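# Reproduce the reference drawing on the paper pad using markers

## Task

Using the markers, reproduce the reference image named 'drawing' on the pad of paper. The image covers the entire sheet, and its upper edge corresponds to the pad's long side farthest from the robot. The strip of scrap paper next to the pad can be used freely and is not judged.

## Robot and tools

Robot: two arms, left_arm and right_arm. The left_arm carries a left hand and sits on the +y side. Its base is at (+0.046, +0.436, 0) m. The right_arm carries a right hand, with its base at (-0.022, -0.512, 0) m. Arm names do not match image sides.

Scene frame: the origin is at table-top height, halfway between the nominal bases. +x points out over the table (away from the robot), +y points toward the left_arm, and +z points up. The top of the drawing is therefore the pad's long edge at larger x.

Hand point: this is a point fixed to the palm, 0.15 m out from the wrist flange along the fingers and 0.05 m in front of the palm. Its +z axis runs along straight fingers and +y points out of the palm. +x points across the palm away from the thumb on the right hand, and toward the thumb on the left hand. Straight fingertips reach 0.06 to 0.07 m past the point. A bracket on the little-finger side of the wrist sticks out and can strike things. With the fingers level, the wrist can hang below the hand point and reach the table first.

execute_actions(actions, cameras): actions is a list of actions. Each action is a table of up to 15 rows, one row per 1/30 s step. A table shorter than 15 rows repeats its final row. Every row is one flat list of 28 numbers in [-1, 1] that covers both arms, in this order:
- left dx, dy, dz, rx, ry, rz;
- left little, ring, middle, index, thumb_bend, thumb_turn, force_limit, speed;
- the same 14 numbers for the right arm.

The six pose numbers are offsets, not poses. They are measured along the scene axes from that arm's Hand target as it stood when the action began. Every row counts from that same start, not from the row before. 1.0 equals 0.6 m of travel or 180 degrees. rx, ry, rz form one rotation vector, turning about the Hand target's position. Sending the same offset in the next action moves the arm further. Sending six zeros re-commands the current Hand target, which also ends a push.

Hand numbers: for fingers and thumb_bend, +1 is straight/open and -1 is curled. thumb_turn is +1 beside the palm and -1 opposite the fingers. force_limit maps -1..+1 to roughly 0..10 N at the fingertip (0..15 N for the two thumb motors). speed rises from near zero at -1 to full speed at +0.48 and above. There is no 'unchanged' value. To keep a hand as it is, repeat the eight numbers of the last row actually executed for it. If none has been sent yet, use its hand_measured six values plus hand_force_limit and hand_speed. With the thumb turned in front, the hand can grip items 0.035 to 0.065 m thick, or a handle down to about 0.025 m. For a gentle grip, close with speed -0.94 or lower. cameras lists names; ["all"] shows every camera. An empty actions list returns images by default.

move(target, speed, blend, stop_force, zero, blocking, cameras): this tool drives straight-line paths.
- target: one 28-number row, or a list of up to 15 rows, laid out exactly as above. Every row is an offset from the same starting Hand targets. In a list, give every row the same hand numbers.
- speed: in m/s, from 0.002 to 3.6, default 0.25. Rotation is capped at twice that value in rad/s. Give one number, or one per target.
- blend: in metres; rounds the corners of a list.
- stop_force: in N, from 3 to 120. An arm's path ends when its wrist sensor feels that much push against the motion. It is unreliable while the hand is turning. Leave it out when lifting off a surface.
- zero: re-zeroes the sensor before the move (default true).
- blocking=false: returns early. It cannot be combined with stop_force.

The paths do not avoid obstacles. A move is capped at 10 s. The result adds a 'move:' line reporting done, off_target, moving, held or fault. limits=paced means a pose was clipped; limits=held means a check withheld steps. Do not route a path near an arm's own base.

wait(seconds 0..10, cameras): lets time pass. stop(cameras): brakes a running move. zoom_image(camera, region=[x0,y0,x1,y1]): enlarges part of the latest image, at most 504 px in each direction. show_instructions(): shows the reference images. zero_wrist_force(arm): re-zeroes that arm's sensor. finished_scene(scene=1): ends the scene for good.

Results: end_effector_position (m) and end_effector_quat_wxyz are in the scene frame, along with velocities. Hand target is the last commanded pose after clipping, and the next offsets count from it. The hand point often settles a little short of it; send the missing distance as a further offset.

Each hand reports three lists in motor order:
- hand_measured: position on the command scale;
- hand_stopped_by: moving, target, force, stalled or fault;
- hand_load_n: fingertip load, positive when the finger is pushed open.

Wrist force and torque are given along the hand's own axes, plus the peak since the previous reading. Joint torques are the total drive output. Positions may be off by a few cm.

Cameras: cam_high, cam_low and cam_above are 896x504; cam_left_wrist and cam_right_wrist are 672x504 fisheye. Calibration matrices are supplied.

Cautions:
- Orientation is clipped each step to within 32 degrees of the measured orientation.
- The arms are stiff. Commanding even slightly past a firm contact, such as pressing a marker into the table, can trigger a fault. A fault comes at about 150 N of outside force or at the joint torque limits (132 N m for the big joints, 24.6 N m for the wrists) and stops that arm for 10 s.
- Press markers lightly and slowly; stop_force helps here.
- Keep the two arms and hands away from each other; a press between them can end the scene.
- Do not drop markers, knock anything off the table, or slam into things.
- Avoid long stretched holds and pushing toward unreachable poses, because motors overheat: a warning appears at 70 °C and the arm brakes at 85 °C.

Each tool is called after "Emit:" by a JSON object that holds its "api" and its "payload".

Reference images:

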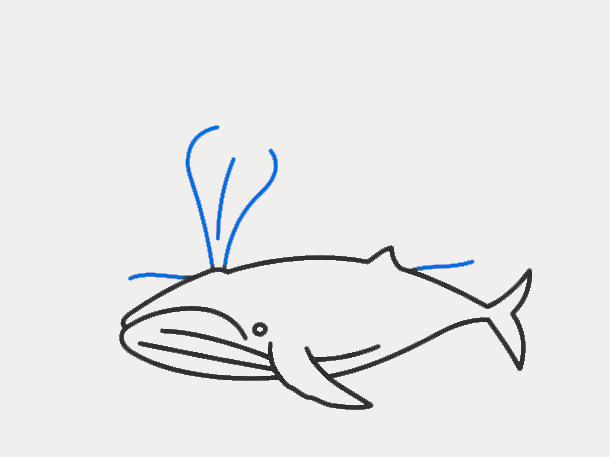

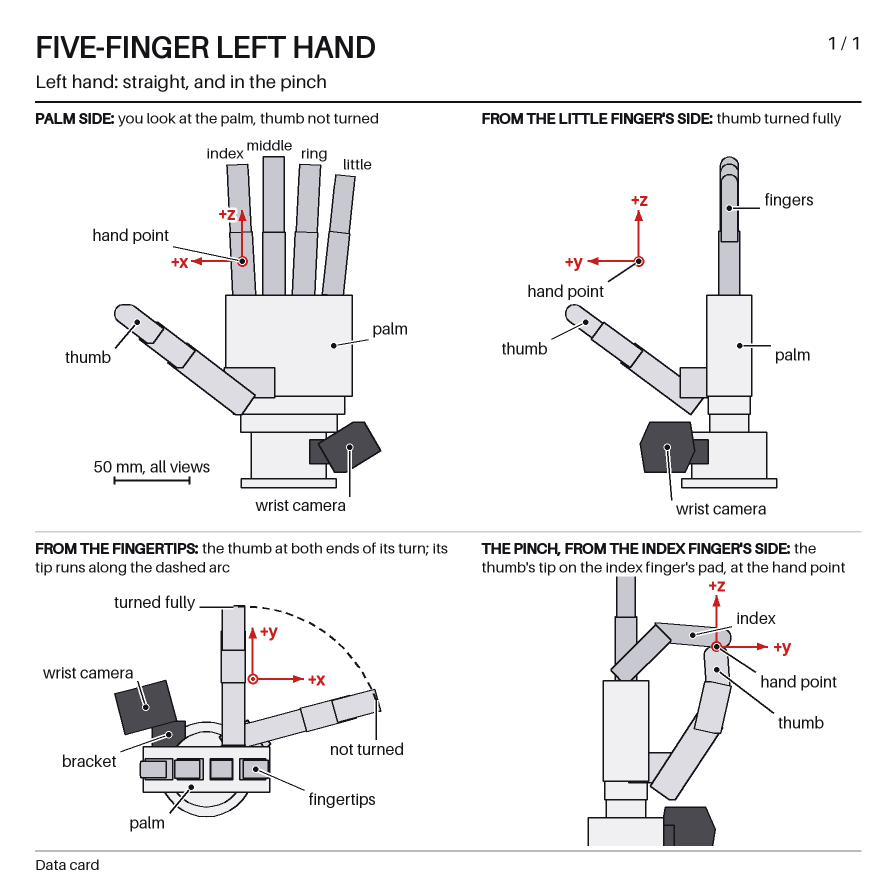

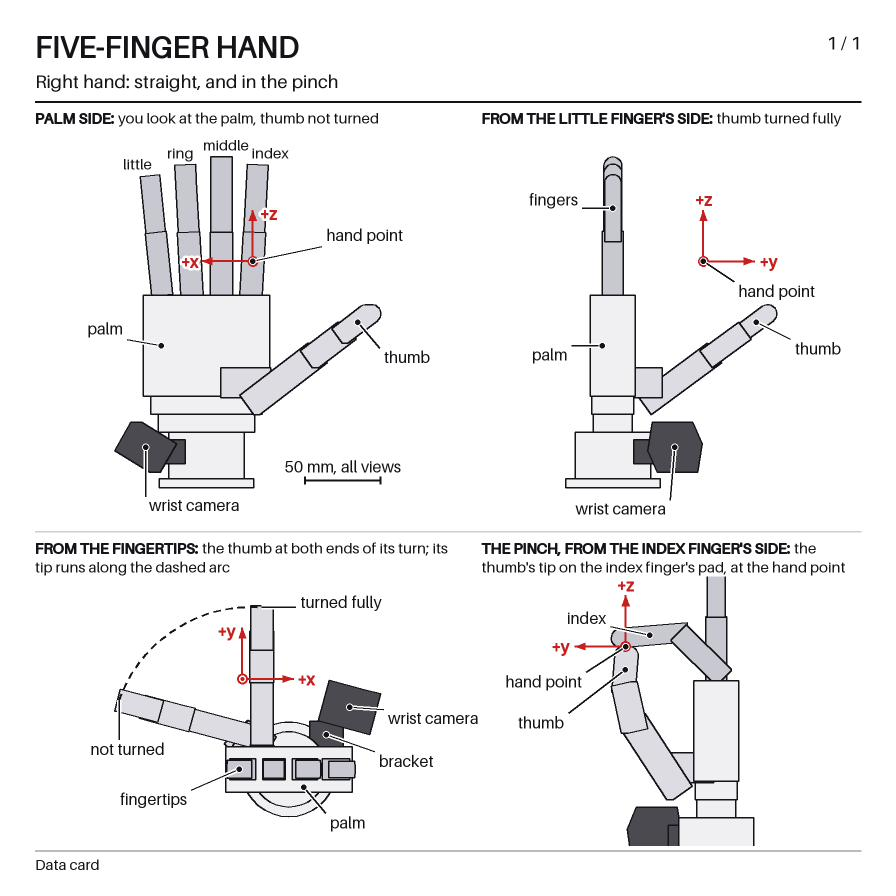

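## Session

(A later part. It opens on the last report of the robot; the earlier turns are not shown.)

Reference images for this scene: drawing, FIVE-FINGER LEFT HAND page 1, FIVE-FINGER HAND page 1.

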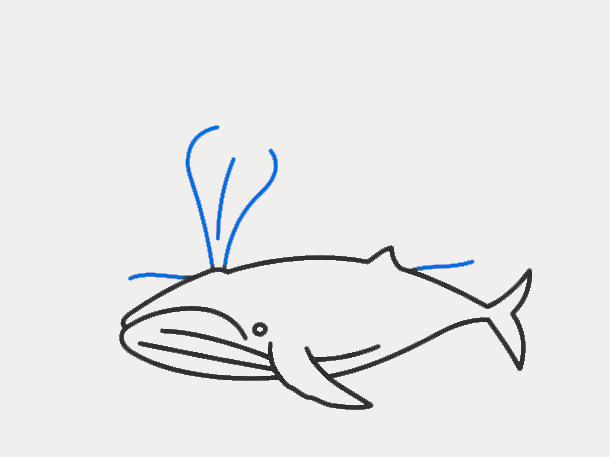

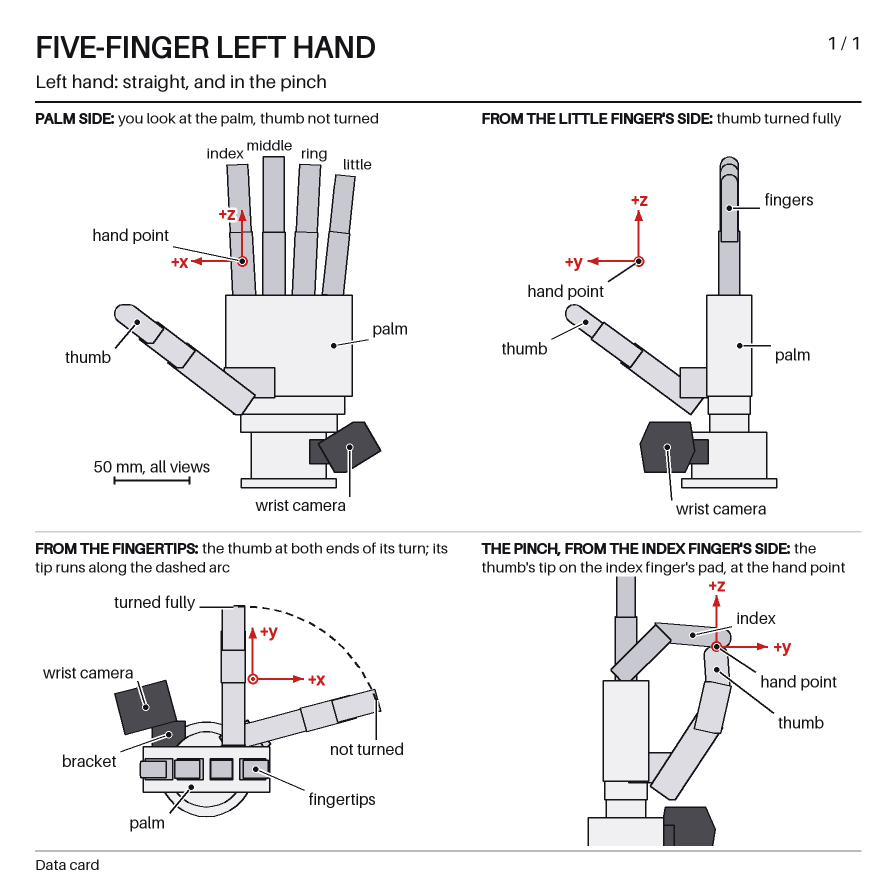

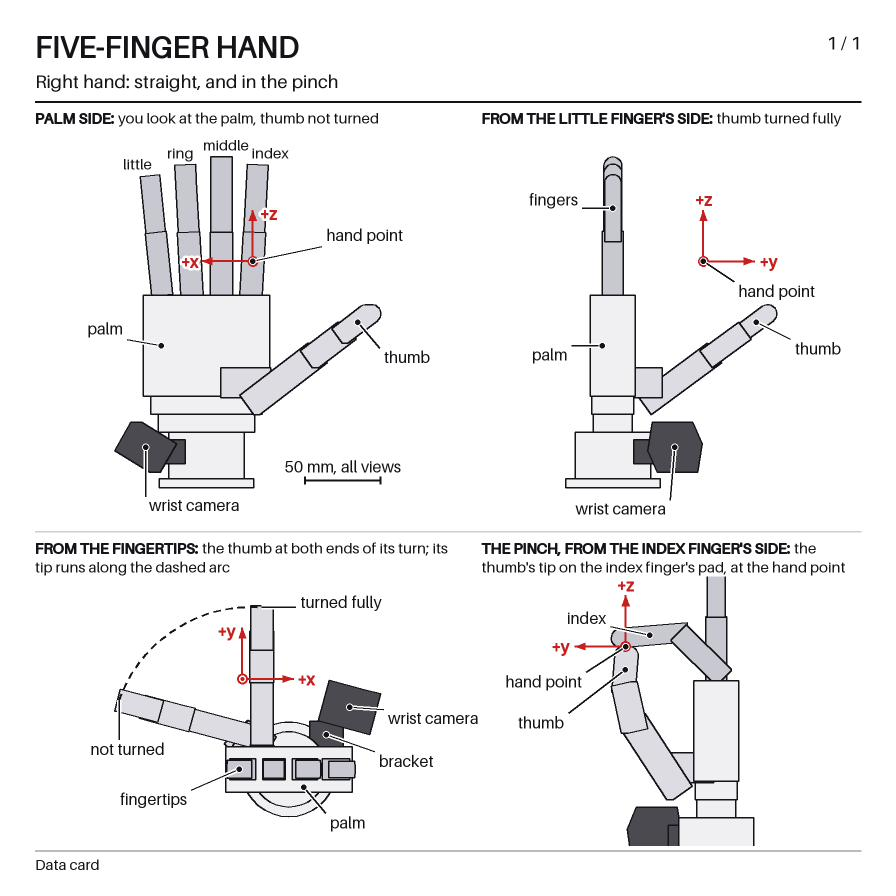

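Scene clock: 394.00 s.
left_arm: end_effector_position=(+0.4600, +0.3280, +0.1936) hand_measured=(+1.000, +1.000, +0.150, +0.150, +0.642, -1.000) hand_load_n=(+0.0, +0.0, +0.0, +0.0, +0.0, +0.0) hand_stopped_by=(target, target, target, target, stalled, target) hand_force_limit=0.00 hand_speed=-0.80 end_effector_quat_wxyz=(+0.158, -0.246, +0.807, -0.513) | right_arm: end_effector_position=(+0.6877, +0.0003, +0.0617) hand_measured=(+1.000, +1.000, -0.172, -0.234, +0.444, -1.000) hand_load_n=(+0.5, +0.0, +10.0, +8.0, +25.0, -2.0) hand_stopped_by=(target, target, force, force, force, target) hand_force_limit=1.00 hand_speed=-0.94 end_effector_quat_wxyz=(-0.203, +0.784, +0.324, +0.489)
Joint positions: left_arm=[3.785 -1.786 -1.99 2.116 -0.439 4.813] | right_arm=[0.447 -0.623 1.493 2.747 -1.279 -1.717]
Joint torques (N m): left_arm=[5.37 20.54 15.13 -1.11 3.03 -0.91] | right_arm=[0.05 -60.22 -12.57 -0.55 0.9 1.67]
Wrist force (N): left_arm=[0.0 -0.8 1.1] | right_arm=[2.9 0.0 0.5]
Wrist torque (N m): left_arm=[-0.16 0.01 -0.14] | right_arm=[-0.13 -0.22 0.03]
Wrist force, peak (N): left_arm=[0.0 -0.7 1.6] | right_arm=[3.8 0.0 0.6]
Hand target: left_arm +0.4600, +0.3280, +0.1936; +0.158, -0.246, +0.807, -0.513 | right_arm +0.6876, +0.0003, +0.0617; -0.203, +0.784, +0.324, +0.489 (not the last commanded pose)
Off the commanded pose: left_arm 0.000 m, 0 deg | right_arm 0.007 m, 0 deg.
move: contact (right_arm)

Emit:
{"api": "move", "payload": {"target": [[0,0,0,0,0,0,1,1,0.15,0.15,0.65,-1,0.0,-0.8,-0.00154,0.00853,0.00023,0,0,0,1,1,-0.5,-0.5,0,-1,1,-0.94],[0,0,0,0,0,0,1,1,0.15,0.15,0.65,-1,0.0,-0.8,-0.00643,0.01748,0.00025,0,0,0,1,1,-0.5,-0.5,0,-1,1,-0.94],[0,0,0,0,0,0,1,1,0.15,0.15,0.65,-1,0.0,-0.8,-0.01492,0.02429,0.00027,0,0,0,1,1,-0.5,-0.5,0,-1,1,-0.94],[0,0,0,0,0,0,1,1,0.15,0.15,0.65,-1,0.0,-0.8,-0.0246,0.02788,0.00028,0,0,0,1,1,-0.5,-0.5,0,-1,1,-0.94],[0,0,0,0,0,0,1,1,0.15,0.15,0.65,-1,0.0,-0.8,-0.03475,0.02731,0.00025,0,0,0,1,1,-0.5,-0.5,0,-1,1,-0.94],[0,0,0,0,0,0,1,1,0.15,0.15,0.65,-1,0.0,-0.8,-0.04933,0.02472,0.0002,0,0,0,1,1,-0.5,-0.5,0,-1,1,-0.94],[0,0,0,0,0,0,1,1,0.15,0.15,0.65,-1,0.0,-0.8,-0.06473,0.02221,0.00015,0,0,0,1,1,-0.5,-0.5,0,-1,1,-0.94],[0,0,0,0,0,0,1,1,0.15,0.15,0.65,-1,0.0,-0.8,-0.08097,0.01979,0.0001,0,0,0,1,1,-0.5,-0.5,0,-1,1,-0.94],[0,0,0,0,0,0,1,1,0.15,0.15,0.65,-1,0.0,-0.8,-0.09712,0.01821,0.00005,0,0,0,1,1,-0.5,-0.5,0,-1,1,-0.94],[0,0,0,0,0,0,1,1,0.15,0.15,0.65,-1,0.0,-0.8,-0.10985,0.01709,0,0,0,0,1,1,-0.5,-0.5,0,-1,1,-0.94],[0,0,0,0,0,0,1,1,0.15,0.15,0.65,-1,0.0,-0.8,-0.1175,0.01625,0,0,0,0,1,1,-0.5,-0.5,0,-1,1,-0.94]], "blend": [0.001,0.001,0.001,0.001,0.001,0.001,0.001,0.001,0.001,0.001,0], "speed": 0.03}}

Scene clock: 399.27 s.
left_arm: end_effector_position=(+0.4600, +0.3280, +0.1936) hand_measured=(+1.000, +1.000, +0.150, +0.150, +0.642, -1.000) hand_load_n=(+0.0, +0.0, +0.0, +0.0, +0.0, +0.0) hand_stopped_by=(target, target, target, target, stalled, target) hand_force_limit=0.00 hand_speed=-0.80 end_effector_quat_wxyz=(+0.158, -0.246, +0.807, -0.513) | right_arm: end_effector_position=(+0.6170, +0.0100, +0.0618) hand_measured=(+1.000, +1.000, -0.172, -0.234, +0.444, -1.000) hand_load_n=(-0.5, +0.0, +10.0, +8.5, +25.0, -1.5) hand_stopped_by=(target, target, force, force, force, target) hand_force_limit=1.00 hand_speed=-0.94 end_effector_quat_wxyz=(-0.203, +0.784, +0.324, +0.489) end_effector_velocity=(+0.002, +0.001, +0.000) end_effector_angular_velocity=(-0.002, +0.001, +0.000)
Joint positions: left_arm=[3.785 -1.786 -1.99 2.116 -0.439 4.813] | right_arm=[0.515 -0.691 1.658 2.642 -1.34 -1.685]
Joint velocities: left_arm=[within noise] | right_arm=[-0.001 0.003 -0.006 0.006 0 -0.001]
Joint torques (N m): left_arm=[4.98 20.19 15.71 -0.99 3.22 -1.03] | right_arm=[-3.17 -43 -22.87 -0.69 0.89 1.34]
Wrist force (N): left_arm=[0.1 -0.5 1.2] | right_arm=[1.3 0.4 0.6]
Wrist torque (N m): left_arm=[-0.14 0.00 -0.14] | right_arm=[-0.09 -0.20 -0.09]
Wrist force, peak (N): left_arm=[0.2 -1.0 1.3] | right_arm=[3.2 -0.2 0.5]
Hand target: left_arm +0.4600, +0.3280, +0.1936; +0.158, -0.246, +0.807, -0.513 | right_arm +0.6171, +0.0100, +0.0617; -0.203, +0.784, +0.324, +0.489
Off the commanded pose: left_arm 0.000 m, 0 deg | right_arm 0.000 m, 0 deg.
move: done

Emit:
{"api": "move", "payload": {"target": [[0,0,0,0,0,0,1,1,0.15,0.15,0.65,-1,0.0,-0.8,0,0,0.0134,0,0,0,1,1,-0.5,-0.5,0,-1,1,-0.94],[0,0,0,0,0,0,1,1,0.15,0.15,0.65,-1,0.0,-0.8,0.0894,-0.12,0.0334,0,0,0,1,1,-0.5,-0.5,0,-1,1,-0.94]], "blend": [0.004,0], "speed": 0.15, "cameras": ["cam_above","cam_high"]}}

Scene clock: 400.83 s.
left_arm: end_effector_position=(+0.4600, +0.3280, +0.1936) hand_measured=(+1.000, +1.000, +0.150, +0.150, +0.642, -1.000) hand_load_n=(+0.0, +0.0, +0.0, +0.0, +0.0, +0.0) hand_stopped_by=(target, target, target, target, stalled, target) hand_force_limit=0.00 hand_speed=-0.80 end_effector_quat_wxyz=(+0.158, -0.246, +0.807, -0.513) | right_arm: end_effector_position=(+0.6707, -0.0619, +0.0818) hand_measured=(+1.000, +1.000, -0.172, -0.234, +0.444, -1.000) hand_load_n=(+0.0, +0.0, +9.5, +9.0, +25.5, -1.0) hand_stopped_by=(target, target, force, force, force, target) hand_force_limit=1.00 hand_speed=-0.94 end_effector_quat_wxyz=(-0.203, +0.784, +0.324, +0.489)
Joint positions: left_arm=[3.785 -1.786 -1.99 2.116 -0.439 4.813] | right_arm=[0.366 -0.738 1.679 2.689 -1.208 -1.757]
Joint torques (N m): left_arm=[5.21 20.58 15.83 -0.99 3.11 -1.02] | right_arm=[-2.64 -42.9 -24.24 -3.45 0.81 1.9]
Wrist force (N): left_arm=[0.1 -0.6 1.3] | right_arm=[0.5 -0.3 1.3]
Wrist torque (N m): left_arm=[-0.15 0.01 -0.15] | right_arm=[-0.18 -0.17 -0.06]
Wrist force, peak (N): left_arm=[0.2 -0.9 1.3] | right_arm=[1.2 -1.7 1.1]
Hand target: left_arm +0.4600, +0.3280, +0.1936; +0.158, -0.246, +0.807, -0.513 | right_arm +0.6708, -0.0620, +0.0818; -0.203, +0.784, +0.324, +0.489
Off the commanded pose: left_arm 0.000 m, 0 deg | right_arm 0.000 m, 0 deg.
move: done
Images, in order (width x height): cam_high 896x504, cam_above 896x504.

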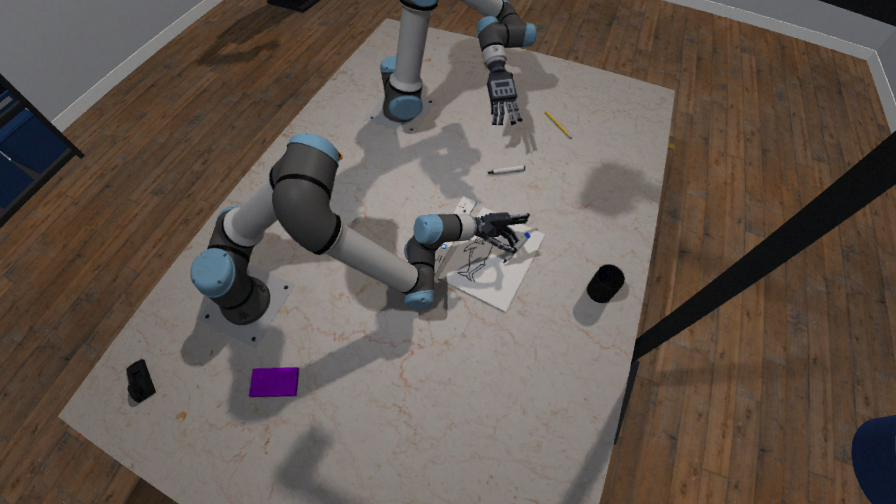

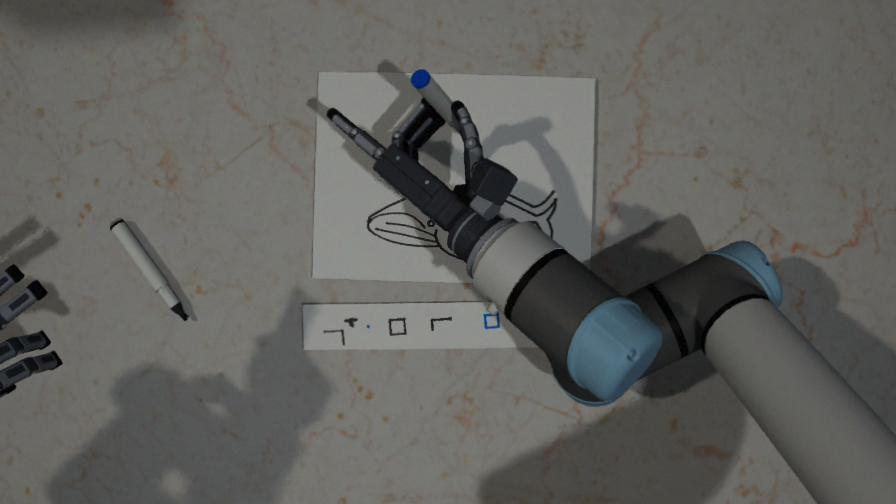

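Emit:
{"api": "move", "payload": {"target": [0,0,0,0,0,0,1,1,0.15,0.15,0.65,-1,0.0,-0.8,-0.05,-0.35,0.03,0,0,0,1,1,-0.5,-0.5,0,-1,1,-0.94], "speed": 0.3, "cameras": ["cam_above"]}}

Emit:
{"api": "zoom_image", "payload": {"camera": "cam_above", "region": [305, 62, 465, 152]}}

Emit:
{"api": "zoom_image", "payload": {"camera": "cam_above", "region": [300, 150, 600, 300]}}

Scene clock: 402.33 s.
left_arm: end_effector_position=(+0.4600, +0.3280, +0.1936) hand_measured=(+1.000, +1.000, +0.150, +0.150, +0.642, -1.000) hand_load_n=(+0.0, +0.0, +0.0, +0.0, +0.0, +0.0) hand_stopped_by=(target, target, target, target, stalled, target) hand_force_limit=0.00 hand_speed=-0.80 end_effector_quat_wxyz=(+0.158, -0.246, +0.807, -0.513) | right_arm: end_effector_position=(+0.6408, -0.2719, +0.0998) hand_measured=(+1.000, +1.000, -0.172, -0.234, +0.444, -1.000) hand_load_n=(+0.0, +0.0, +9.5, +9.0, +25.0, -0.5) hand_stopped_by=(target, target, force, force, force, target) hand_force_limit=1.00 hand_speed=-0.94 end_effector_quat_wxyz=(-0.203, +0.784, +0.324, +0.489)
Joint positions: left_arm=[3.785 -1.786 -1.99 2.116 -0.439 4.813] | right_arm=[-0.013 -0.955 2.081 2.62 -0.881 -1.984]
Joint torques (N m): left_arm=[5.12 19.8 15.64 -1.06 3.07 -1.02] | right_arm=[-5.54 -43.66 -4.57 -3.35 1.6 -1.59]
Wrist force (N): left_arm=[0.0 -0.4 1.2] | right_arm=[0.6 -0.1 0.9]
Wrist torque (N m): left_arm=[-0.12 0.02 -0.15] | right_arm=[-0.10 -0.16 -0.06]
Wrist force, peak (N): left_arm=[0.3 -0.8 1.3] | right_arm=[1.1 -1.7 3.1]
Hand target: left_arm +0.4600, +0.3280, +0.1936; +0.158, -0.246, +0.807, -0.513 | right_arm +0.6408, -0.2720, +0.0998; -0.203, +0.784, +0.324, +0.489
Off the commanded pose: left_arm 0.000 m, 0 deg | right_arm 0.000 m, 0 deg.
move: done
Images, in order (width x height): cam_above 896x504.

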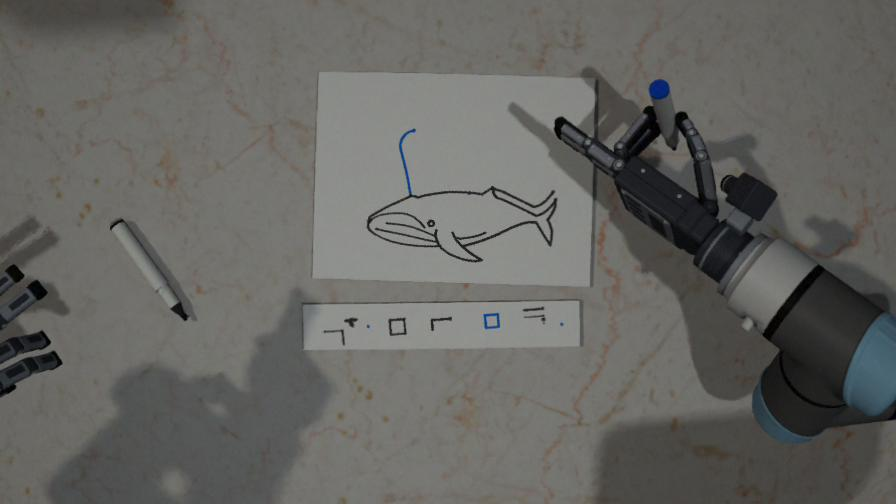

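Scaled by 3.150 from the camera's 896x504 image, which has a finer 1280x720 frame.

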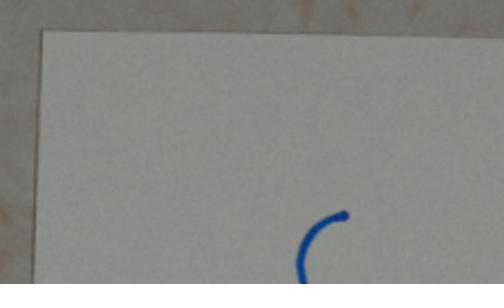

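Scaled by 1.680 from the camera's 896x504 image, which has a finer 1280x720 frame.

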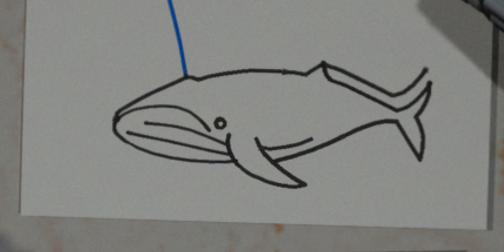

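Emit:
{"api": "zoom_image", "payload": {"camera": "cam_above", "region": [390, 118, 440, 158]}}

Emit:
{"api": "zoom_image", "payload": {"camera": "cam_above", "region": [390, 165, 440, 205]}}

Scaled by 10.080 from the camera's 896x504 image, which has a finer 1280x720 frame.

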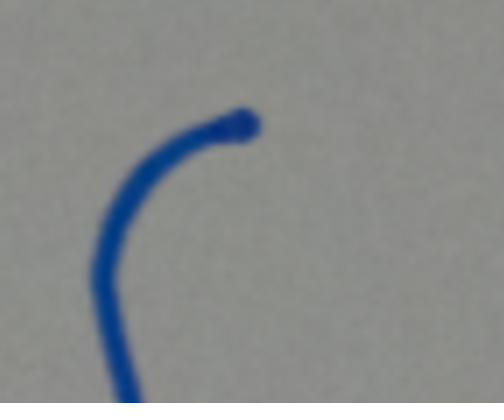

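Scaled by 10.080 from the camera's 896x504 image, which has a finer 1280x720 frame.

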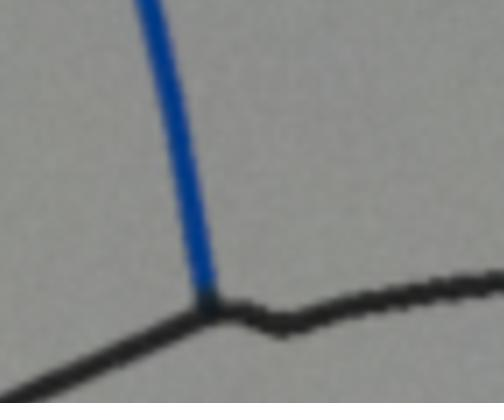

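Emit:
{"api": "move", "payload": {"target": [[0,0,0,0,0,0,1,1,0.15,0.15,0.65,-1,0.0,-0.8,0.04729,0.44043,-0.05,0,0,0,1,1,-0.5,-0.5,0,-1,1,-0.94],[0,0,0,0,0,0,1,1,0.15,0.15,0.65,-1,0.0,-0.8,0.04729,0.44043,-0.06325,0,0,0,1,1,-0.5,-0.5,0,-1,1,-0.94],[0,0,0,0,0,0,1,1,0.15,0.15,0.65,-1,0.0,-0.8,0.03622,0.44669,-0.06325,0,0,0,1,1,-0.5,-0.5,0,-1,1,-0.94],[0,0,0,0,0,0,1,1,0.15,0.15,0.65,-1,0.0,-0.8,0.02257,0.4524,-0.06327,0,0,0,1,1,-0.5,-0.5,0,-1,1,-0.94],[0,0,0,0,0,0,1,1,0.15,0.15,0.65,-1,0.0,-0.8,0.0079,0.45653,-0.0633,0,0,0,1,1,-0.5,-0.5,0,-1,1,-0.94],[0,0,0,0,0,0,1,1,0.15,0.15,0.65,-1,0.0,-0.8,-0.00603,0.45974,-0.06332,0,0,0,1,1,-0.5,-0.5,0,-1,1,-0.94],[0,0,0,0,0,0,1,1,0.15,0.15,0.65,-1,0.0,-0.8,-0.01682,0.46093,-0.06335,0,0,0,1,1,-0.5,-0.5,0,-1,1,-0.94]], "blend": [0,0,0.001,0.001,0.001,0.001,0], "speed": [0.25,0.05,0.03,0.03,0.03,0.03,0.03]}}

Scene clock: 407.53 s.
left_arm: end_effector_position=(+0.4600, +0.3280, +0.1936) hand_measured=(+1.000, +1.000, +0.150, +0.150, +0.642, -1.000) hand_load_n=(+0.0, +0.0, +0.0, +0.0, +0.0, +0.0) hand_stopped_by=(target, target, target, target, stalled, target) hand_force_limit=0.00 hand_speed=-0.80 end_effector_quat_wxyz=(+0.158, -0.246, +0.807, -0.513) | right_arm: end_effector_position=(+0.6306, +0.0046, +0.0618) hand_measured=(+1.000, +1.000, -0.172, -0.234, +0.444, -1.000) hand_load_n=(+0.0, +0.0, +10.0, +8.0, +25.5, -2.0) hand_stopped_by=(target, target, force, force, force, target) hand_force_limit=1.00 hand_speed=-0.94 end_effector_quat_wxyz=(-0.203, +0.784, +0.324, +0.489) end_effector_velocity=(+0.001, +0.001, +0.000) end_effector_angular_velocity=(+0.001, +0.002, +0.001)
Joint positions: left_arm=[3.785 -1.786 -1.99 2.116 -0.439 4.813] | right_arm=[0.496 -0.682 1.637 2.657 -1.323 -1.694]
Joint velocities: left_arm=[within noise] | right_arm=[-0.001 0.002 -0.005 0.005 0.003 0.001]
Joint torques (N m): left_arm=[4.97 20.05 16.51 -0.99 3.12 -1.01] | right_arm=[-3.18 -43.62 -22.17 -0.74 1.07 0.55]
Wrist force (N): left_arm=[0.1 -0.7 1.0] | right_arm=[1.5 0.3 0.5]
Wrist torque (N m): left_arm=[-0.16 0.00 -0.15] | right_arm=[-0.09 -0.22 -0.08]
Wrist force, peak (N): left_arm=[0.4 -0.9 1.3] | right_arm=[4.5 -0.4 0.4]
Hand target: left_arm +0.4600, +0.3280, +0.1936; +0.158, -0.246, +0.807, -0.513 | right_arm +0.6307, +0.0046, +0.0618; -0.203, +0.784, +0.324, +0.489
Off the commanded pose: left_arm 0.000 m, 0 deg | right_arm 0.000 m, 0 deg.
move: done

Emit:
{"api": "move", "payload": {"target": [[0,0,0,0,0,0,1,1,0.15,0.15,0.65,-1,0.0,-0.8,0,0,0.0134,0,0,0,1,1,-0.5,-0.5,0,-1,1,-0.94],[0,0,0,0,0,0,1,1,0.15,0.15,0.65,-1,0.0,-0.8,0.067,-0.38,0.04,0,0,0,1,1,-0.5,-0.5,0,-1,1,-0.94]], "blend": [0.004,0], "speed": [0.1,0.3], "cameras": ["cam_above"]}}

Emit:
{"api": "zoom_image", "payload": {"camera": "cam_above", "region": [400, 128, 440, 198]}}

Scene clock: 409.23 s.
left_arm: end_effector_position=(+0.4600, +0.3280, +0.1936) hand_measured=(+1.000, +1.000, +0.150, +0.150, +0.642, -1.000) hand_load_n=(+0.0, +0.0, +0.0, +0.0, +0.0, +0.0) hand_stopped_by=(target, target, target, target, stalled, target) hand_force_limit=0.00 hand_speed=-0.80 end_effector_quat_wxyz=(+0.158, -0.246, +0.807, -0.513) | right_arm: end_effector_position=(+0.6709, -0.2233, +0.0858) hand_measured=(+1.000, +1.000, -0.172, -0.234, +0.444, -1.000) hand_load_n=(+0.0, +0.0, +9.5, +9.0, +25.5, -0.5) hand_stopped_by=(target, target, force, force, force, target) hand_force_limit=1.00 hand_speed=-0.94 end_effector_quat_wxyz=(-0.203, +0.784, +0.324, +0.489)
Joint positions: left_arm=[3.785 -1.786 -1.99 2.116 -0.439 4.813] | right_arm=[0.082 -0.86 1.939 2.628 -0.961 -1.918]
Joint torques (N m): left_arm=[5.26 20.38 17.22 -1.11 3.03 -1.15] | right_arm=[-6.66 -39.5 -13.01 -3.41 1.85 -0.2]
Wrist force (N): left_arm=[0.1 -0.9 1.0] | right_arm=[0.3 0.2 1.2]
Wrist torque (N m): left_arm=[-0.19 0.01 -0.14] | right_arm=[-0.09 -0.15 -0.07]
Wrist force, peak (N): left_arm=[0.4 -0.7 1.4] | right_arm=[1.6 -2.2 2.2]
Hand target: left_arm +0.4600, +0.3280, +0.1936; +0.158, -0.246, +0.807, -0.513 | right_arm +0.6709, -0.2234, +0.0858; -0.203, +0.784, +0.324, +0.489
Off the commanded pose: left_arm 0.000 m, 0 deg | right_arm 0.000 m, 0 deg.
move: done
Images, in order (width x height): cam_above 896x504.

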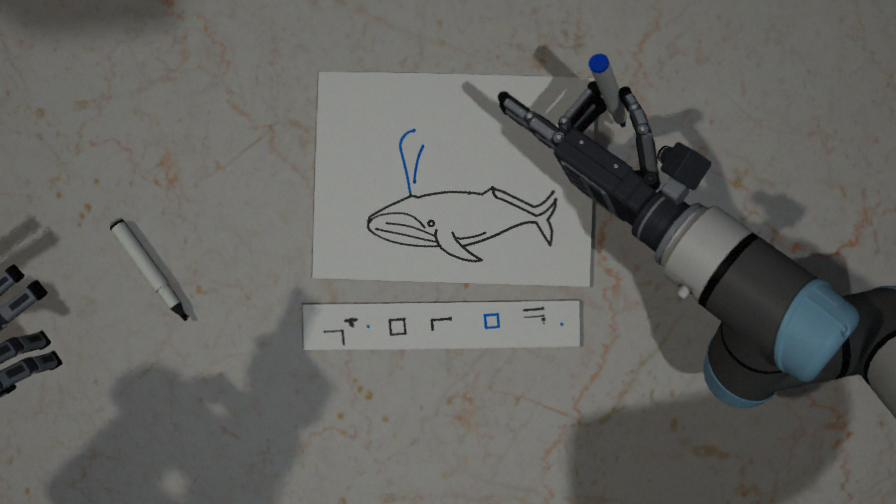

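Scaled by 7.200 from the camera's 896x504 image, which has a finer 1280x720 frame.

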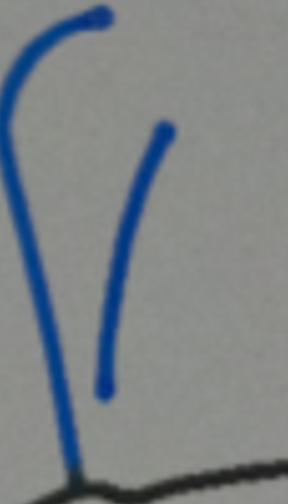

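Emit:
{"api": "move", "payload": {"target": [[0,0,0,0,0,0,1,1,0.15,0.15,0.65,-1,0.0,-0.8,0.00045,0.32882,-0.0300,0,0,0,1,1,-0.5,-0.5,0,-1,1,-0.94],[0,0,0,0,0,0,1,1,0.15,0.15,0.65,-1,0.0,-0.8,0.00045,0.32882,-0.03993,0,0,0,1,1,-0.5,-0.5,0,-1,1,-0.94],[0,0,0,0,0,0,1,1,0.15,0.15,0.65,-1,0.0,-0.8,-0.005,0.32521,-0.04000,0,0,0,1,1,-0.5,-0.5,0,-1,1,-0.94],[0,0,0,0,0,0,1,1,0.15,0.15,0.65,-1,0.0,-0.8,-0.01256,0.3252,-0.04003,0,0,0,1,1,-0.5,-0.5,0,-1,1,-0.94],[0,0,0,0,0,0,1,1,0.15,0.15,0.65,-1,0.0,-0.8,-0.02142,0.3287,-0.04003,0,0,0,1,1,-0.5,-0.5,0,-1,1,-0.94],[0,0,0,0,0,0,1,1,0.15,0.15,0.65,-1,0.0,-0.8,-0.02991,0.33551,-0.04003,0,0,0,1,1,-0.5,-0.5,0,-1,1,-0.94],[0,0,0,0,0,0,1,1,0.15,0.15,0.65,-1,0.0,-0.8,-0.03729,0.34473,-0.04003,0,0,0,1,1,-0.5,-0.5,0,-1,1,-0.94],[0,0,0,0,0,0,1,1,0.15,0.15,0.65,-1,0.0,-0.8,-0.04467,0.35395,-0.04003,0,0,0,1,1,-0.5,-0.5,0,-1,1,-0.94],[0,0,0,0,0,0,1,1,0.15,0.15,0.65,-1,0.0,-0.8,-0.05546,0.3627,-0.04003,0,0,0,1,1,-0.5,-0.5,0,-1,1,-0.94],[0,0,0,0,0,0,1,1,0.15,0.15,0.65,-1,0.0,-0.8,-0.06976,0.37015,-0.04005,0,0,0,1,1,-0.5,-0.5,0,-1,1,-0.94],[0,0,0,0,0,0,1,1,0.15,0.15,0.65,-1,0.0,-0.8,-0.08351,0.37503,-0.04007,0,0,0,1,1,-0.5,-0.5,0,-1,1,-0.94],[0,0,0,0,0,0,1,1,0.15,0.15,0.65,-1,0.0,-0.8,-0.09255,0.37686,-0.04008,0,0,0,1,1,-0.5,-0.5,0,-1,1,-0.94]], "blend": [0,0,0.001,0.001,0.001,0.001,0.001,0.001,0.001,0.001,0.001,0], "speed": [0.25,0.03,0.03,0.03,0.03,0.03,0.03,0.03,0.03,0.03,0.03,0.03]}}

Scene clock: 414.57 s.
left_arm: end_effector_position=(+0.4600, +0.3280, +0.1936) hand_measured=(+1.000, +1.000, +0.150, +0.150, +0.642, -1.000) hand_load_n=(+0.0, +0.0, +0.0, +0.5, +0.0, +0.0) hand_stopped_by=(target, target, target, target, stalled, target) hand_force_limit=0.00 hand_speed=-0.80 end_effector_quat_wxyz=(+0.158, -0.246, +0.807, -0.513) | right_arm: end_effector_position=(+0.6152, +0.0027, +0.0618) hand_measured=(+1.000, +1.000, -0.172, -0.234, +0.444, -1.000) hand_load_n=(+0.0, +0.0, +10.0, +8.0, +25.0, -1.5) hand_stopped_by=(target, target, force, force, force, target) hand_force_limit=1.00 hand_speed=-0.94 end_effector_quat_wxyz=(-0.203, +0.784, +0.324, +0.489) end_effector_velocity=(+0.002, +0.000, +0.000) end_effector_angular_velocity=(+0.001, +0.002, +0.000)
Joint positions: left_arm=[3.785 -1.786 -1.99 2.116 -0.439 4.813] | right_arm=[0.506 -0.699 1.679 2.63 -1.331 -1.69]
Joint velocities: left_arm=[within noise] | right_arm=[-0.002 0.001 -0.005 0.004 0.002 0.001]
Joint torques (N m): left_arm=[4.95 20.61 17.52 -1.2 2.96 -0.99] | right_arm=[-5.61 -41.56 -23.32 -1.02 1.25 0.23]
Wrist force (N): left_arm=[0.2 -0.8 1.2] | right_arm=[1.4 0.4 0.6]
Wrist torque (N m): left_arm=[-0.18 0.00 -0.14] | right_arm=[-0.08 -0.20 -0.08]
Wrist force, peak (N): left_arm=[0.1 -0.9 1.5] | right_arm=[3.7 -0.1 1.0]
Hand target: left_arm +0.4600, +0.3280, +0.1936; +0.158, -0.246, +0.807, -0.513 | right_arm +0.6154, +0.0027, +0.0617; -0.203, +0.784, +0.324, +0.489
Off the commanded pose: left_arm 0.000 m, 0 deg | right_arm 0.000 m, 0 deg.
move: done

Emit:
{"api": "move", "payload": {"target": [[0,0,0,0,0,0,1,1,0.15,0.15,0.65,-1,0.0,-0.8,0,0,0.0134,0,0,0,1,1,-0.5,-0.5,0,-1,1,-0.94],[0,0,0,0,0,0,1,1,0.15,0.15,0.65,-1,0.0,-0.8,0.00042,0.07981,0.0134,0,0,0,1,1,-0.5,-0.5,0,-1,1,-0.94],[0,0,0,0,0,0,1,1,0.15,0.15,0.65,-1,0.0,-0.8,0.00042,0.07981,0.00043,0,0,0,1,1,-0.5,-0.5,0,-1,1,-0.94],[0,0,0,0,0,0,1,1,0.15,0.15,0.65,-1,0.0,-0.8,0.00217,0.07289,0.00033,0,0,0,1,1,-0.5,-0.5,0,-1,1,-0.94],[0,0,0,0,0,0,1,1,0.15,0.15,0.65,-1,0.0,-0.8,0.00208,0.0645,0.00027,0,0,0,1,1,-0.5,-0.5,0,-1,1,-0.94],[0,0,0,0,0,0,1,1,0.15,0.15,0.65,-1,0.0,-0.8,0.00014,0.05463,0.00022,0,0,0,1,1,-0.5,-0.5,0,-1,1,-0.94],[0,0,0,0,0,0,1,1,0.15,0.15,0.65,-1,0.0,-0.8,-0.00272,0.04402,0.00017,0,0,0,1,1,-0.5,-0.5,0,-1,1,-0.94],[0,0,0,0,0,0,1,1,0.15,0.15,0.65,-1,0.0,-0.8,-0.00383,0.03406,0.00013,0,0,0,1,1,-0.5,-0.5,0,-1,1,-0.94],[0,0,0,0,0,0,1,1,0.15,0.15,0.65,-1,0.0,-0.8,-0.00401,0.02483,0.0001,0,0,0,1,1,-0.5,-0.5,0,-1,1,-0.94],[0,0,0,0,0,0,1,1,0.15,0.15,0.65,-1,0.0,-0.8,-0.00401,0.02483,0.0134,0,0,0,1,1,-0.5,-0.5,0,-1,1,-0.94],[0,0,0,0,0,0,1,1,0.15,0.15,0.65,-1,0.0,-0.8,-0.01896,-0.15504,0.0134,0,0,0,1,1,-0.5,-0.5,0,-1,1,-0.94]], "blend": [0.002,0.002,0,0.001,0.001,0.001,0.001,0.001,0,0.002,0], "speed": [0.1,0.15,0.03,0.03,0.03,0.03,0.03,0.03,0.03,0.1,0.2]}}

Scene clock: 419.23 s.
left_arm: end_effector_position=(+0.4600, +0.3280, +0.1936) hand_measured=(+1.000, +1.000, +0.150, +0.150, +0.642, -1.000) hand_load_n=(+0.0, +0.0, +0.0, +0.0, +0.0, +0.0) hand_stopped_by=(target, target, target, target, stalled, target) hand_force_limit=0.00 hand_speed=-0.80 end_effector_quat_wxyz=(+0.158, -0.246, +0.807, -0.513) | right_arm: end_effector_position=(+0.6040, -0.0903, +0.0698) hand_measured=(+1.000, +1.000, -0.172, -0.234, +0.444, -1.000) hand_load_n=(+0.0, +0.0, +9.5, +9.0, +25.5, -0.5) hand_stopped_by=(target, target, force, force, force, target) hand_force_limit=1.00 hand_speed=-0.94 end_effector_quat_wxyz=(-0.203, +0.784, +0.324, +0.489)
Joint positions: left_arm=[3.785 -1.786 -1.99 2.116 -0.439 4.813] | right_arm=[0.363 -0.805 1.905 2.531 -1.205 -1.759]
Joint torques (N m): left_arm=[4.23 20.13 17.98 -1.03 3.08 -1.19] | right_arm=[-3.92 -45.19 -4.53 -3 1.14 1.65]
Wrist force (N): left_arm=[0.1 -0.7 1.2] | right_arm=[0.9 0.2 1.4]
Wrist torque (N m): left_arm=[-0.16 0.02 -0.15] | right_arm=[-0.11 -0.23 -0.06]
Wrist force, peak (N): left_arm=[0.1 -0.8 1.5] | right_arm=[3.4 -0.2 0.5]
Hand target: left_arm +0.4600, +0.3280, +0.1936; +0.158, -0.246, +0.807, -0.513 | right_arm +0.6040, -0.0903, +0.0698; -0.203, +0.784, +0.324, +0.489
Off the commanded pose: left_arm 0.000 m, 0 deg | right_arm 0.000 m, 0 deg.
move: done

Emit:
{"api": "move", "payload": {"target": [[0,0,0,0,0,0,1,1,0.15,0.15,0.65,-1,0.0,-0.8,0,0,-0.01403,0,0,0,1,1,-0.5,-0.5,0,-1,1,-0.94],[0,0,0,0,0,0,1,1,0.15,0.15,0.65,-1,0.0,-0.8,0.00078,-0.0085,-0.01418,0,0,0,1,1,-0.5,-0.5,0,-1,1,-0.94],[0,0,0,0,0,0,1,1,0.15,0.15,0.65,-1,0.0,-0.8,0.00032,-0.0202,-0.01422,0,0,0,1,1,-0.5,-0.5,0,-1,1,-0.94],[0,0,0,0,0,0,1,1,0.15,0.15,0.65,-1,0.0,-0.8,-0.00015,-0.03191,-0.01427,0,0,0,1,1,-0.5,-0.5,0,-1,1,-0.94],[0,0,0,0,0,0,1,1,0.15,0.15,0.65,-1,0.0,-0.8,0.0004,-0.04206,-0.0143,0,0,0,1,1,-0.5,-0.5,0,-1,1,-0.94],[0,0,0,0,0,0,1,1,0.15,0.15,0.65,-1,0.0,-0.8,0.00114,-0.05054,-0.01433,0,0,0,1,1,-0.5,-0.5,0,-1,1,-0.94]], "blend": [0,0.001,0.001,0.001,0.001,0], "speed": 0.03}}

Emit:
{"api": "move", "payload": {"target": [[0,0,0,0,0,0,1,1,0.15,0.15,0.65,-1,0.0,-0.8,0,0,0.0134,0,0,0,1,1,-0.5,-0.5,0,-1,1,-0.94],[0,0,0,0,0,0,1,1,0.15,0.15,0.65,-1,0.0,-0.8,0,-0.28,0.08,0,0,0,1,1,-0.5,-0.5,0,-1,1,-0.94]], "blend": [0.004,0], "speed": [0.1,0.3], "cameras": ["cam_above"]}}

Emit:
{"api": "zoom_image", "payload": {"camera": "cam_above", "region": [350, 120, 470, 210]}}

Emit:
{"api": "zoom_image", "payload": {"camera": "cam_above", "region": [440, 160, 580, 260]}}

Scene clock: 421.77 s.
left_arm: end_effector_position=(+0.4600, +0.3280, +0.1936) hand_measured=(+1.000, +1.000, +0.150, +0.150, +0.642, -1.000) hand_load_n=(+0.0, +0.0, +0.0, +0.0, +0.0, +0.0) hand_stopped_by=(target, target, target, target, stalled, target) hand_force_limit=0.00 hand_speed=-0.80 end_effector_quat_wxyz=(+0.158, -0.246, +0.807, -0.513) | right_arm: end_effector_position=(+0.6047, -0.1207, +0.0612) hand_measured=(+1.000, +1.000, -0.172, -0.234, +0.444, -1.000) hand_load_n=(+0.0, +0.0, +10.0, +8.0, +25.0, -1.5) hand_stopped_by=(target, target, force, force, force, target) hand_force_limit=1.00 hand_speed=-0.94 end_effector_quat_wxyz=(-0.203, +0.784, +0.324, +0.489) end_effector_velocity=(+0.001, +0.001, +0.001) end_effector_angular_velocity=(-0.001, -0.004, -0.001)
Joint positions: left_arm=[3.785 -1.786 -1.99 2.116 -0.439 4.813] | right_arm=[0.307 -0.807 1.957 2.491 -1.155 -1.788]
Joint velocities: left_arm=[within noise] | right_arm=[0.003 0 -0.003 0 -0.005 0]
Joint torques (N m): left_arm=[4.61 21.03 18.18 -1.12 3.07 -1.09] | right_arm=[8.68 -35.62 -17.9 -0.65 -1.46 1.74]
Wrist force (N): left_arm=[0.0 -0.9 1.1] | right_arm=[2.0 -0.2 0.7]
Wrist torque (N m): left_arm=[-0.19 0.02 -0.14] | right_arm=[-0.17 -0.25 0.09]
Wrist force, peak (N): left_arm=[0.2 -0.9 1.4] | right_arm=[3.5 -0.3 0.7]
Hand target: left_arm +0.4600, +0.3280, +0.1936; +0.158, -0.246, +0.807, -0.513 | right_arm +0.6047, -0.1206, +0.0612; -0.203, +0.784, +0.324, +0.489
Off the commanded pose: left_arm 0.000 m, 0 deg | right_arm 0.000 m, 0 deg.
move: done

Scene clock: 422.97 s.
left_arm: end_effector_position=(+0.4600, +0.3280, +0.1936) hand_measured=(+1.000, +1.000, +0.150, +0.150, +0.642, -1.000) hand_load_n=(+0.0, +0.0, +0.0, +0.0, +0.0, +0.0) hand_stopped_by=(target, target, target, target, stalled, target) hand_force_limit=0.00 hand_speed=-0.80 end_effector_quat_wxyz=(+0.158, -0.246, +0.807, -0.513) | right_arm: end_effector_position=(+0.6047, -0.2886, +0.1092) hand_measured=(+1.000, +1.000, -0.172, -0.234, +0.444, -1.000) hand_load_n=(+0.0, +0.0, +9.5, +9.0, +25.0, -1.0) hand_stopped_by=(target, target, force, force, force, target) hand_force_limit=1.00 hand_speed=-0.94 end_effector_quat_wxyz=(-0.203, +0.784, +0.324, +0.489)
Joint positions: left_arm=[3.785 -1.786 -1.99 2.116 -0.439 4.813] | right_arm=[-0.052 -1.03 2.2 2.595 -0.85 -2.013]
Joint torques (N m): left_arm=[4.96 19.62 17.98 -1.07 2.92 -1.09] | right_arm=[-5.68 -41.77 -6.06 -1.23 1.72 -1.98]
Wrist force (N): left_arm=[0.2 -0.7 1.0] | right_arm=[0.6 0.2 0.8]
Wrist torque (N m): left_arm=[-0.15 -0.01 -0.14] | right_arm=[-0.06 -0.17 -0.05]
Wrist force, peak (N): left_arm=[0.1 -0.9 1.4] | right_arm=[1.3 -2.0 2.8]
Hand target: left_arm +0.4600, +0.3280, +0.1936; +0.158, -0.246, +0.807, -0.513 | right_arm +0.6047, -0.2886, +0.1092; -0.203, +0.784, +0.324, +0.489
Off the commanded pose: left_arm 0.000 m, 0 deg | right_arm 0.000 m, 0 deg.
move: done
Images, in order (width x height): cam_above 896x504.

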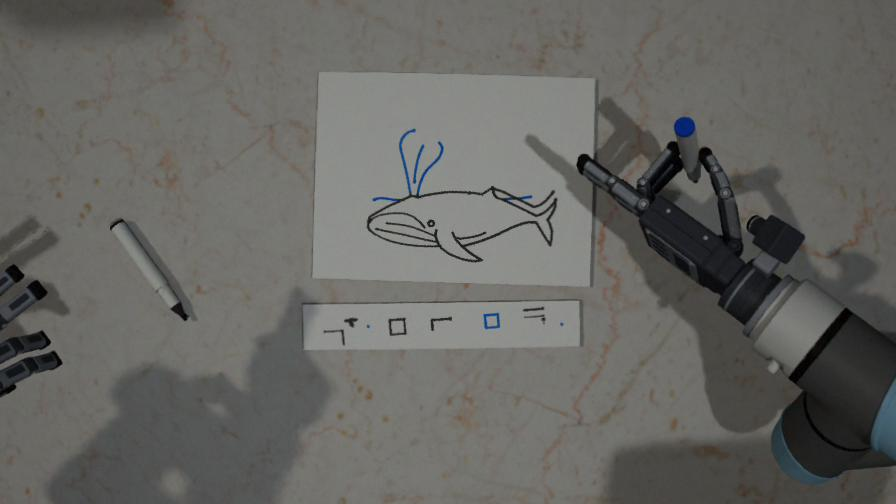

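Scaled by 4.200 from the camera's 896x504 image, which has a finer 1280x720 frame.

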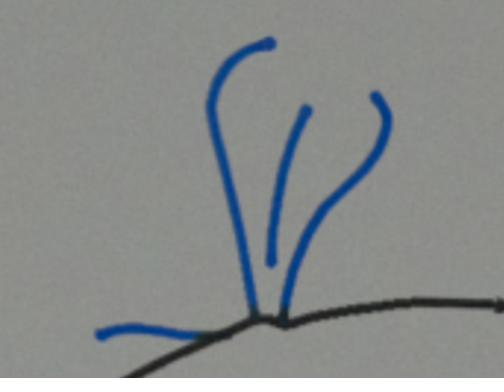

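Scaled by 3.600 from the camera's 896x504 image, which has a finer 1280x720 frame.

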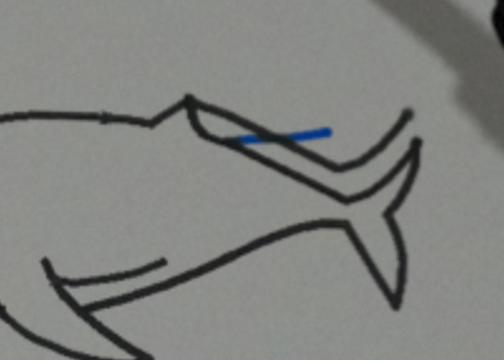

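Emit:
{"api": "move", "payload": {"target": [[0,0,0,0,0,0,1,1,0.15,0.15,0.65,-1,0.0,-0.8,0.015,-0.005,0.1167,0,0,0,1,1,-0.5,-0.5,0,-1,1,-0.94],[0,0,0,0,0,0,1,1,0.15,0.15,0.65,-1,0.0,-0.8,0.0308,-0.0108,0.125,0.1381,0.4183,0.0367,1,1,-0.5,-0.5,0,-1,1,-0.94]], "blend": [0.02,0], "speed": [0.3,0.4], "cameras": ["cam_above","cam_high","cam_right_wrist"]}}

Scene clock: 426.60 s.
left_arm: end_effector_position=(+0.4600, +0.3280, +0.1936) hand_measured=(+1.000, +1.000, +0.150, +0.150, +0.642, -1.000) hand_load_n=(+0.0, -0.5, +0.0, +0.0, +0.0, +0.0) hand_stopped_by=(target, target, target, target, stalled, target) hand_force_limit=0.00 hand_speed=-0.80 end_effector_quat_wxyz=(+0.158, -0.246, +0.807, -0.513) | right_arm: end_effector_position=(+0.6231, -0.2952, +0.1842) hand_measured=(+1.000, +1.000, -0.172, -0.234, +0.444, -1.000) hand_load_n=(+0.0, +0.0, +9.0, +9.0, +25.5, -0.5) hand_stopped_by=(target, target, force, force, force, target) hand_force_limit=1.00 hand_speed=-0.94 end_effector_quat_wxyz=(-0.535, +0.841, +0.070, -0.044) end_effector_velocity=(-0.001, +0.001, +0.000) end_effector_angular_velocity=(+0.001, +0.004, +0.001)
Joint positions: left_arm=[3.785 -1.786 -1.99 2.116 -0.439 4.813] | right_arm=[-0.169 -0.975 1.268 5.014 -0.537 -2.239]
Joint velocities: left_arm=[within noise] | right_arm=[0.001 0 -0.001 0.006 0 -0.001]
Joint torques (N m): left_arm=[3.81 20.99 18.67 -1 2.92 -1.1] | right_arm=[7.7 -40.35 -32.03 -0.31 0.7 0.96]
Wrist force (N): left_arm=[0.2 -0.8 1.3] | right_arm=[-0.4 -0.3 -0.1]
Wrist torque (N m): left_arm=[-0.17 -0.01 -0.14] | right_arm=[-0.06 0.06 -0.06]
Wrist force, peak (N): left_arm=[0.4 -0.8 1.5] | right_arm=[-1.4 -0.1 2.2]
Hand target: left_arm +0.4600, +0.3280, +0.1936; +0.158, -0.246, +0.807, -0.513 | right_arm +0.6231, -0.2951, +0.1842; -0.535, +0.841, +0.070, -0.044
Off the commanded pose: left_arm 0.000 m, 0 deg | right_arm 0.000 m, 0 deg.
move: done
camera_calibration:
cam_right_wrist: T_world_to_cam=[[0.306854, -0.318116, -0.897019, -0.117008], [-0.689861, -0.723648, 0.0206434, 0.209486], [-0.655693, 0.612484, -0.44151, 0.78399], [0, 0, 0, 1]] pos_world=[0.694478, -0.365809, 0.236856]
Images, in order (width x height): cam_high 896x504, cam_above 896x504, cam_right_wrist 672x504.

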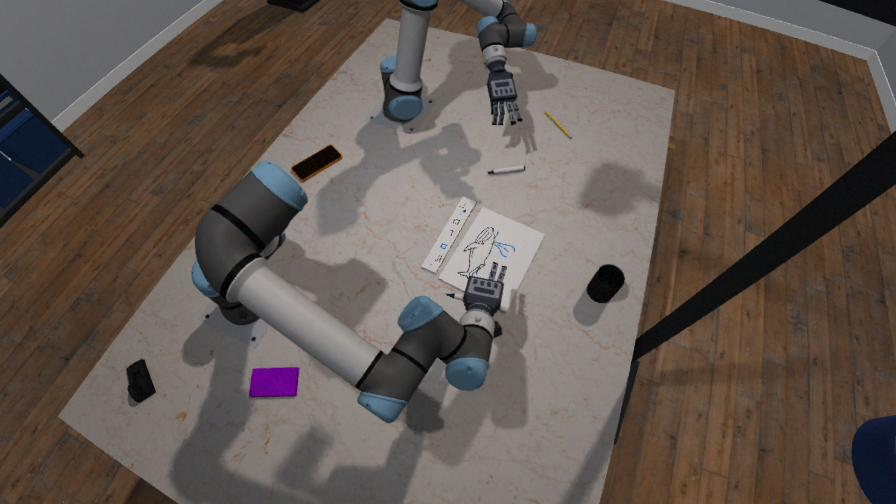

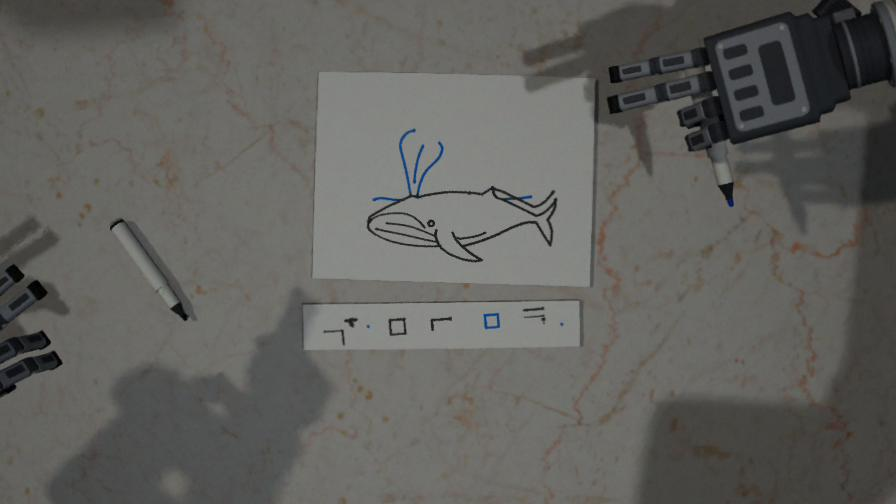

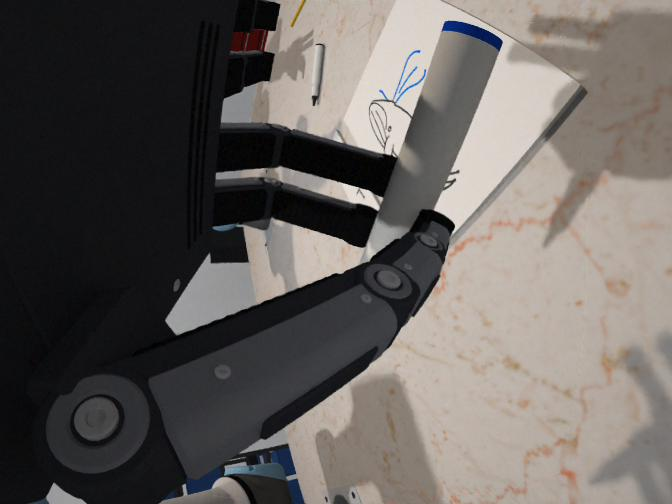

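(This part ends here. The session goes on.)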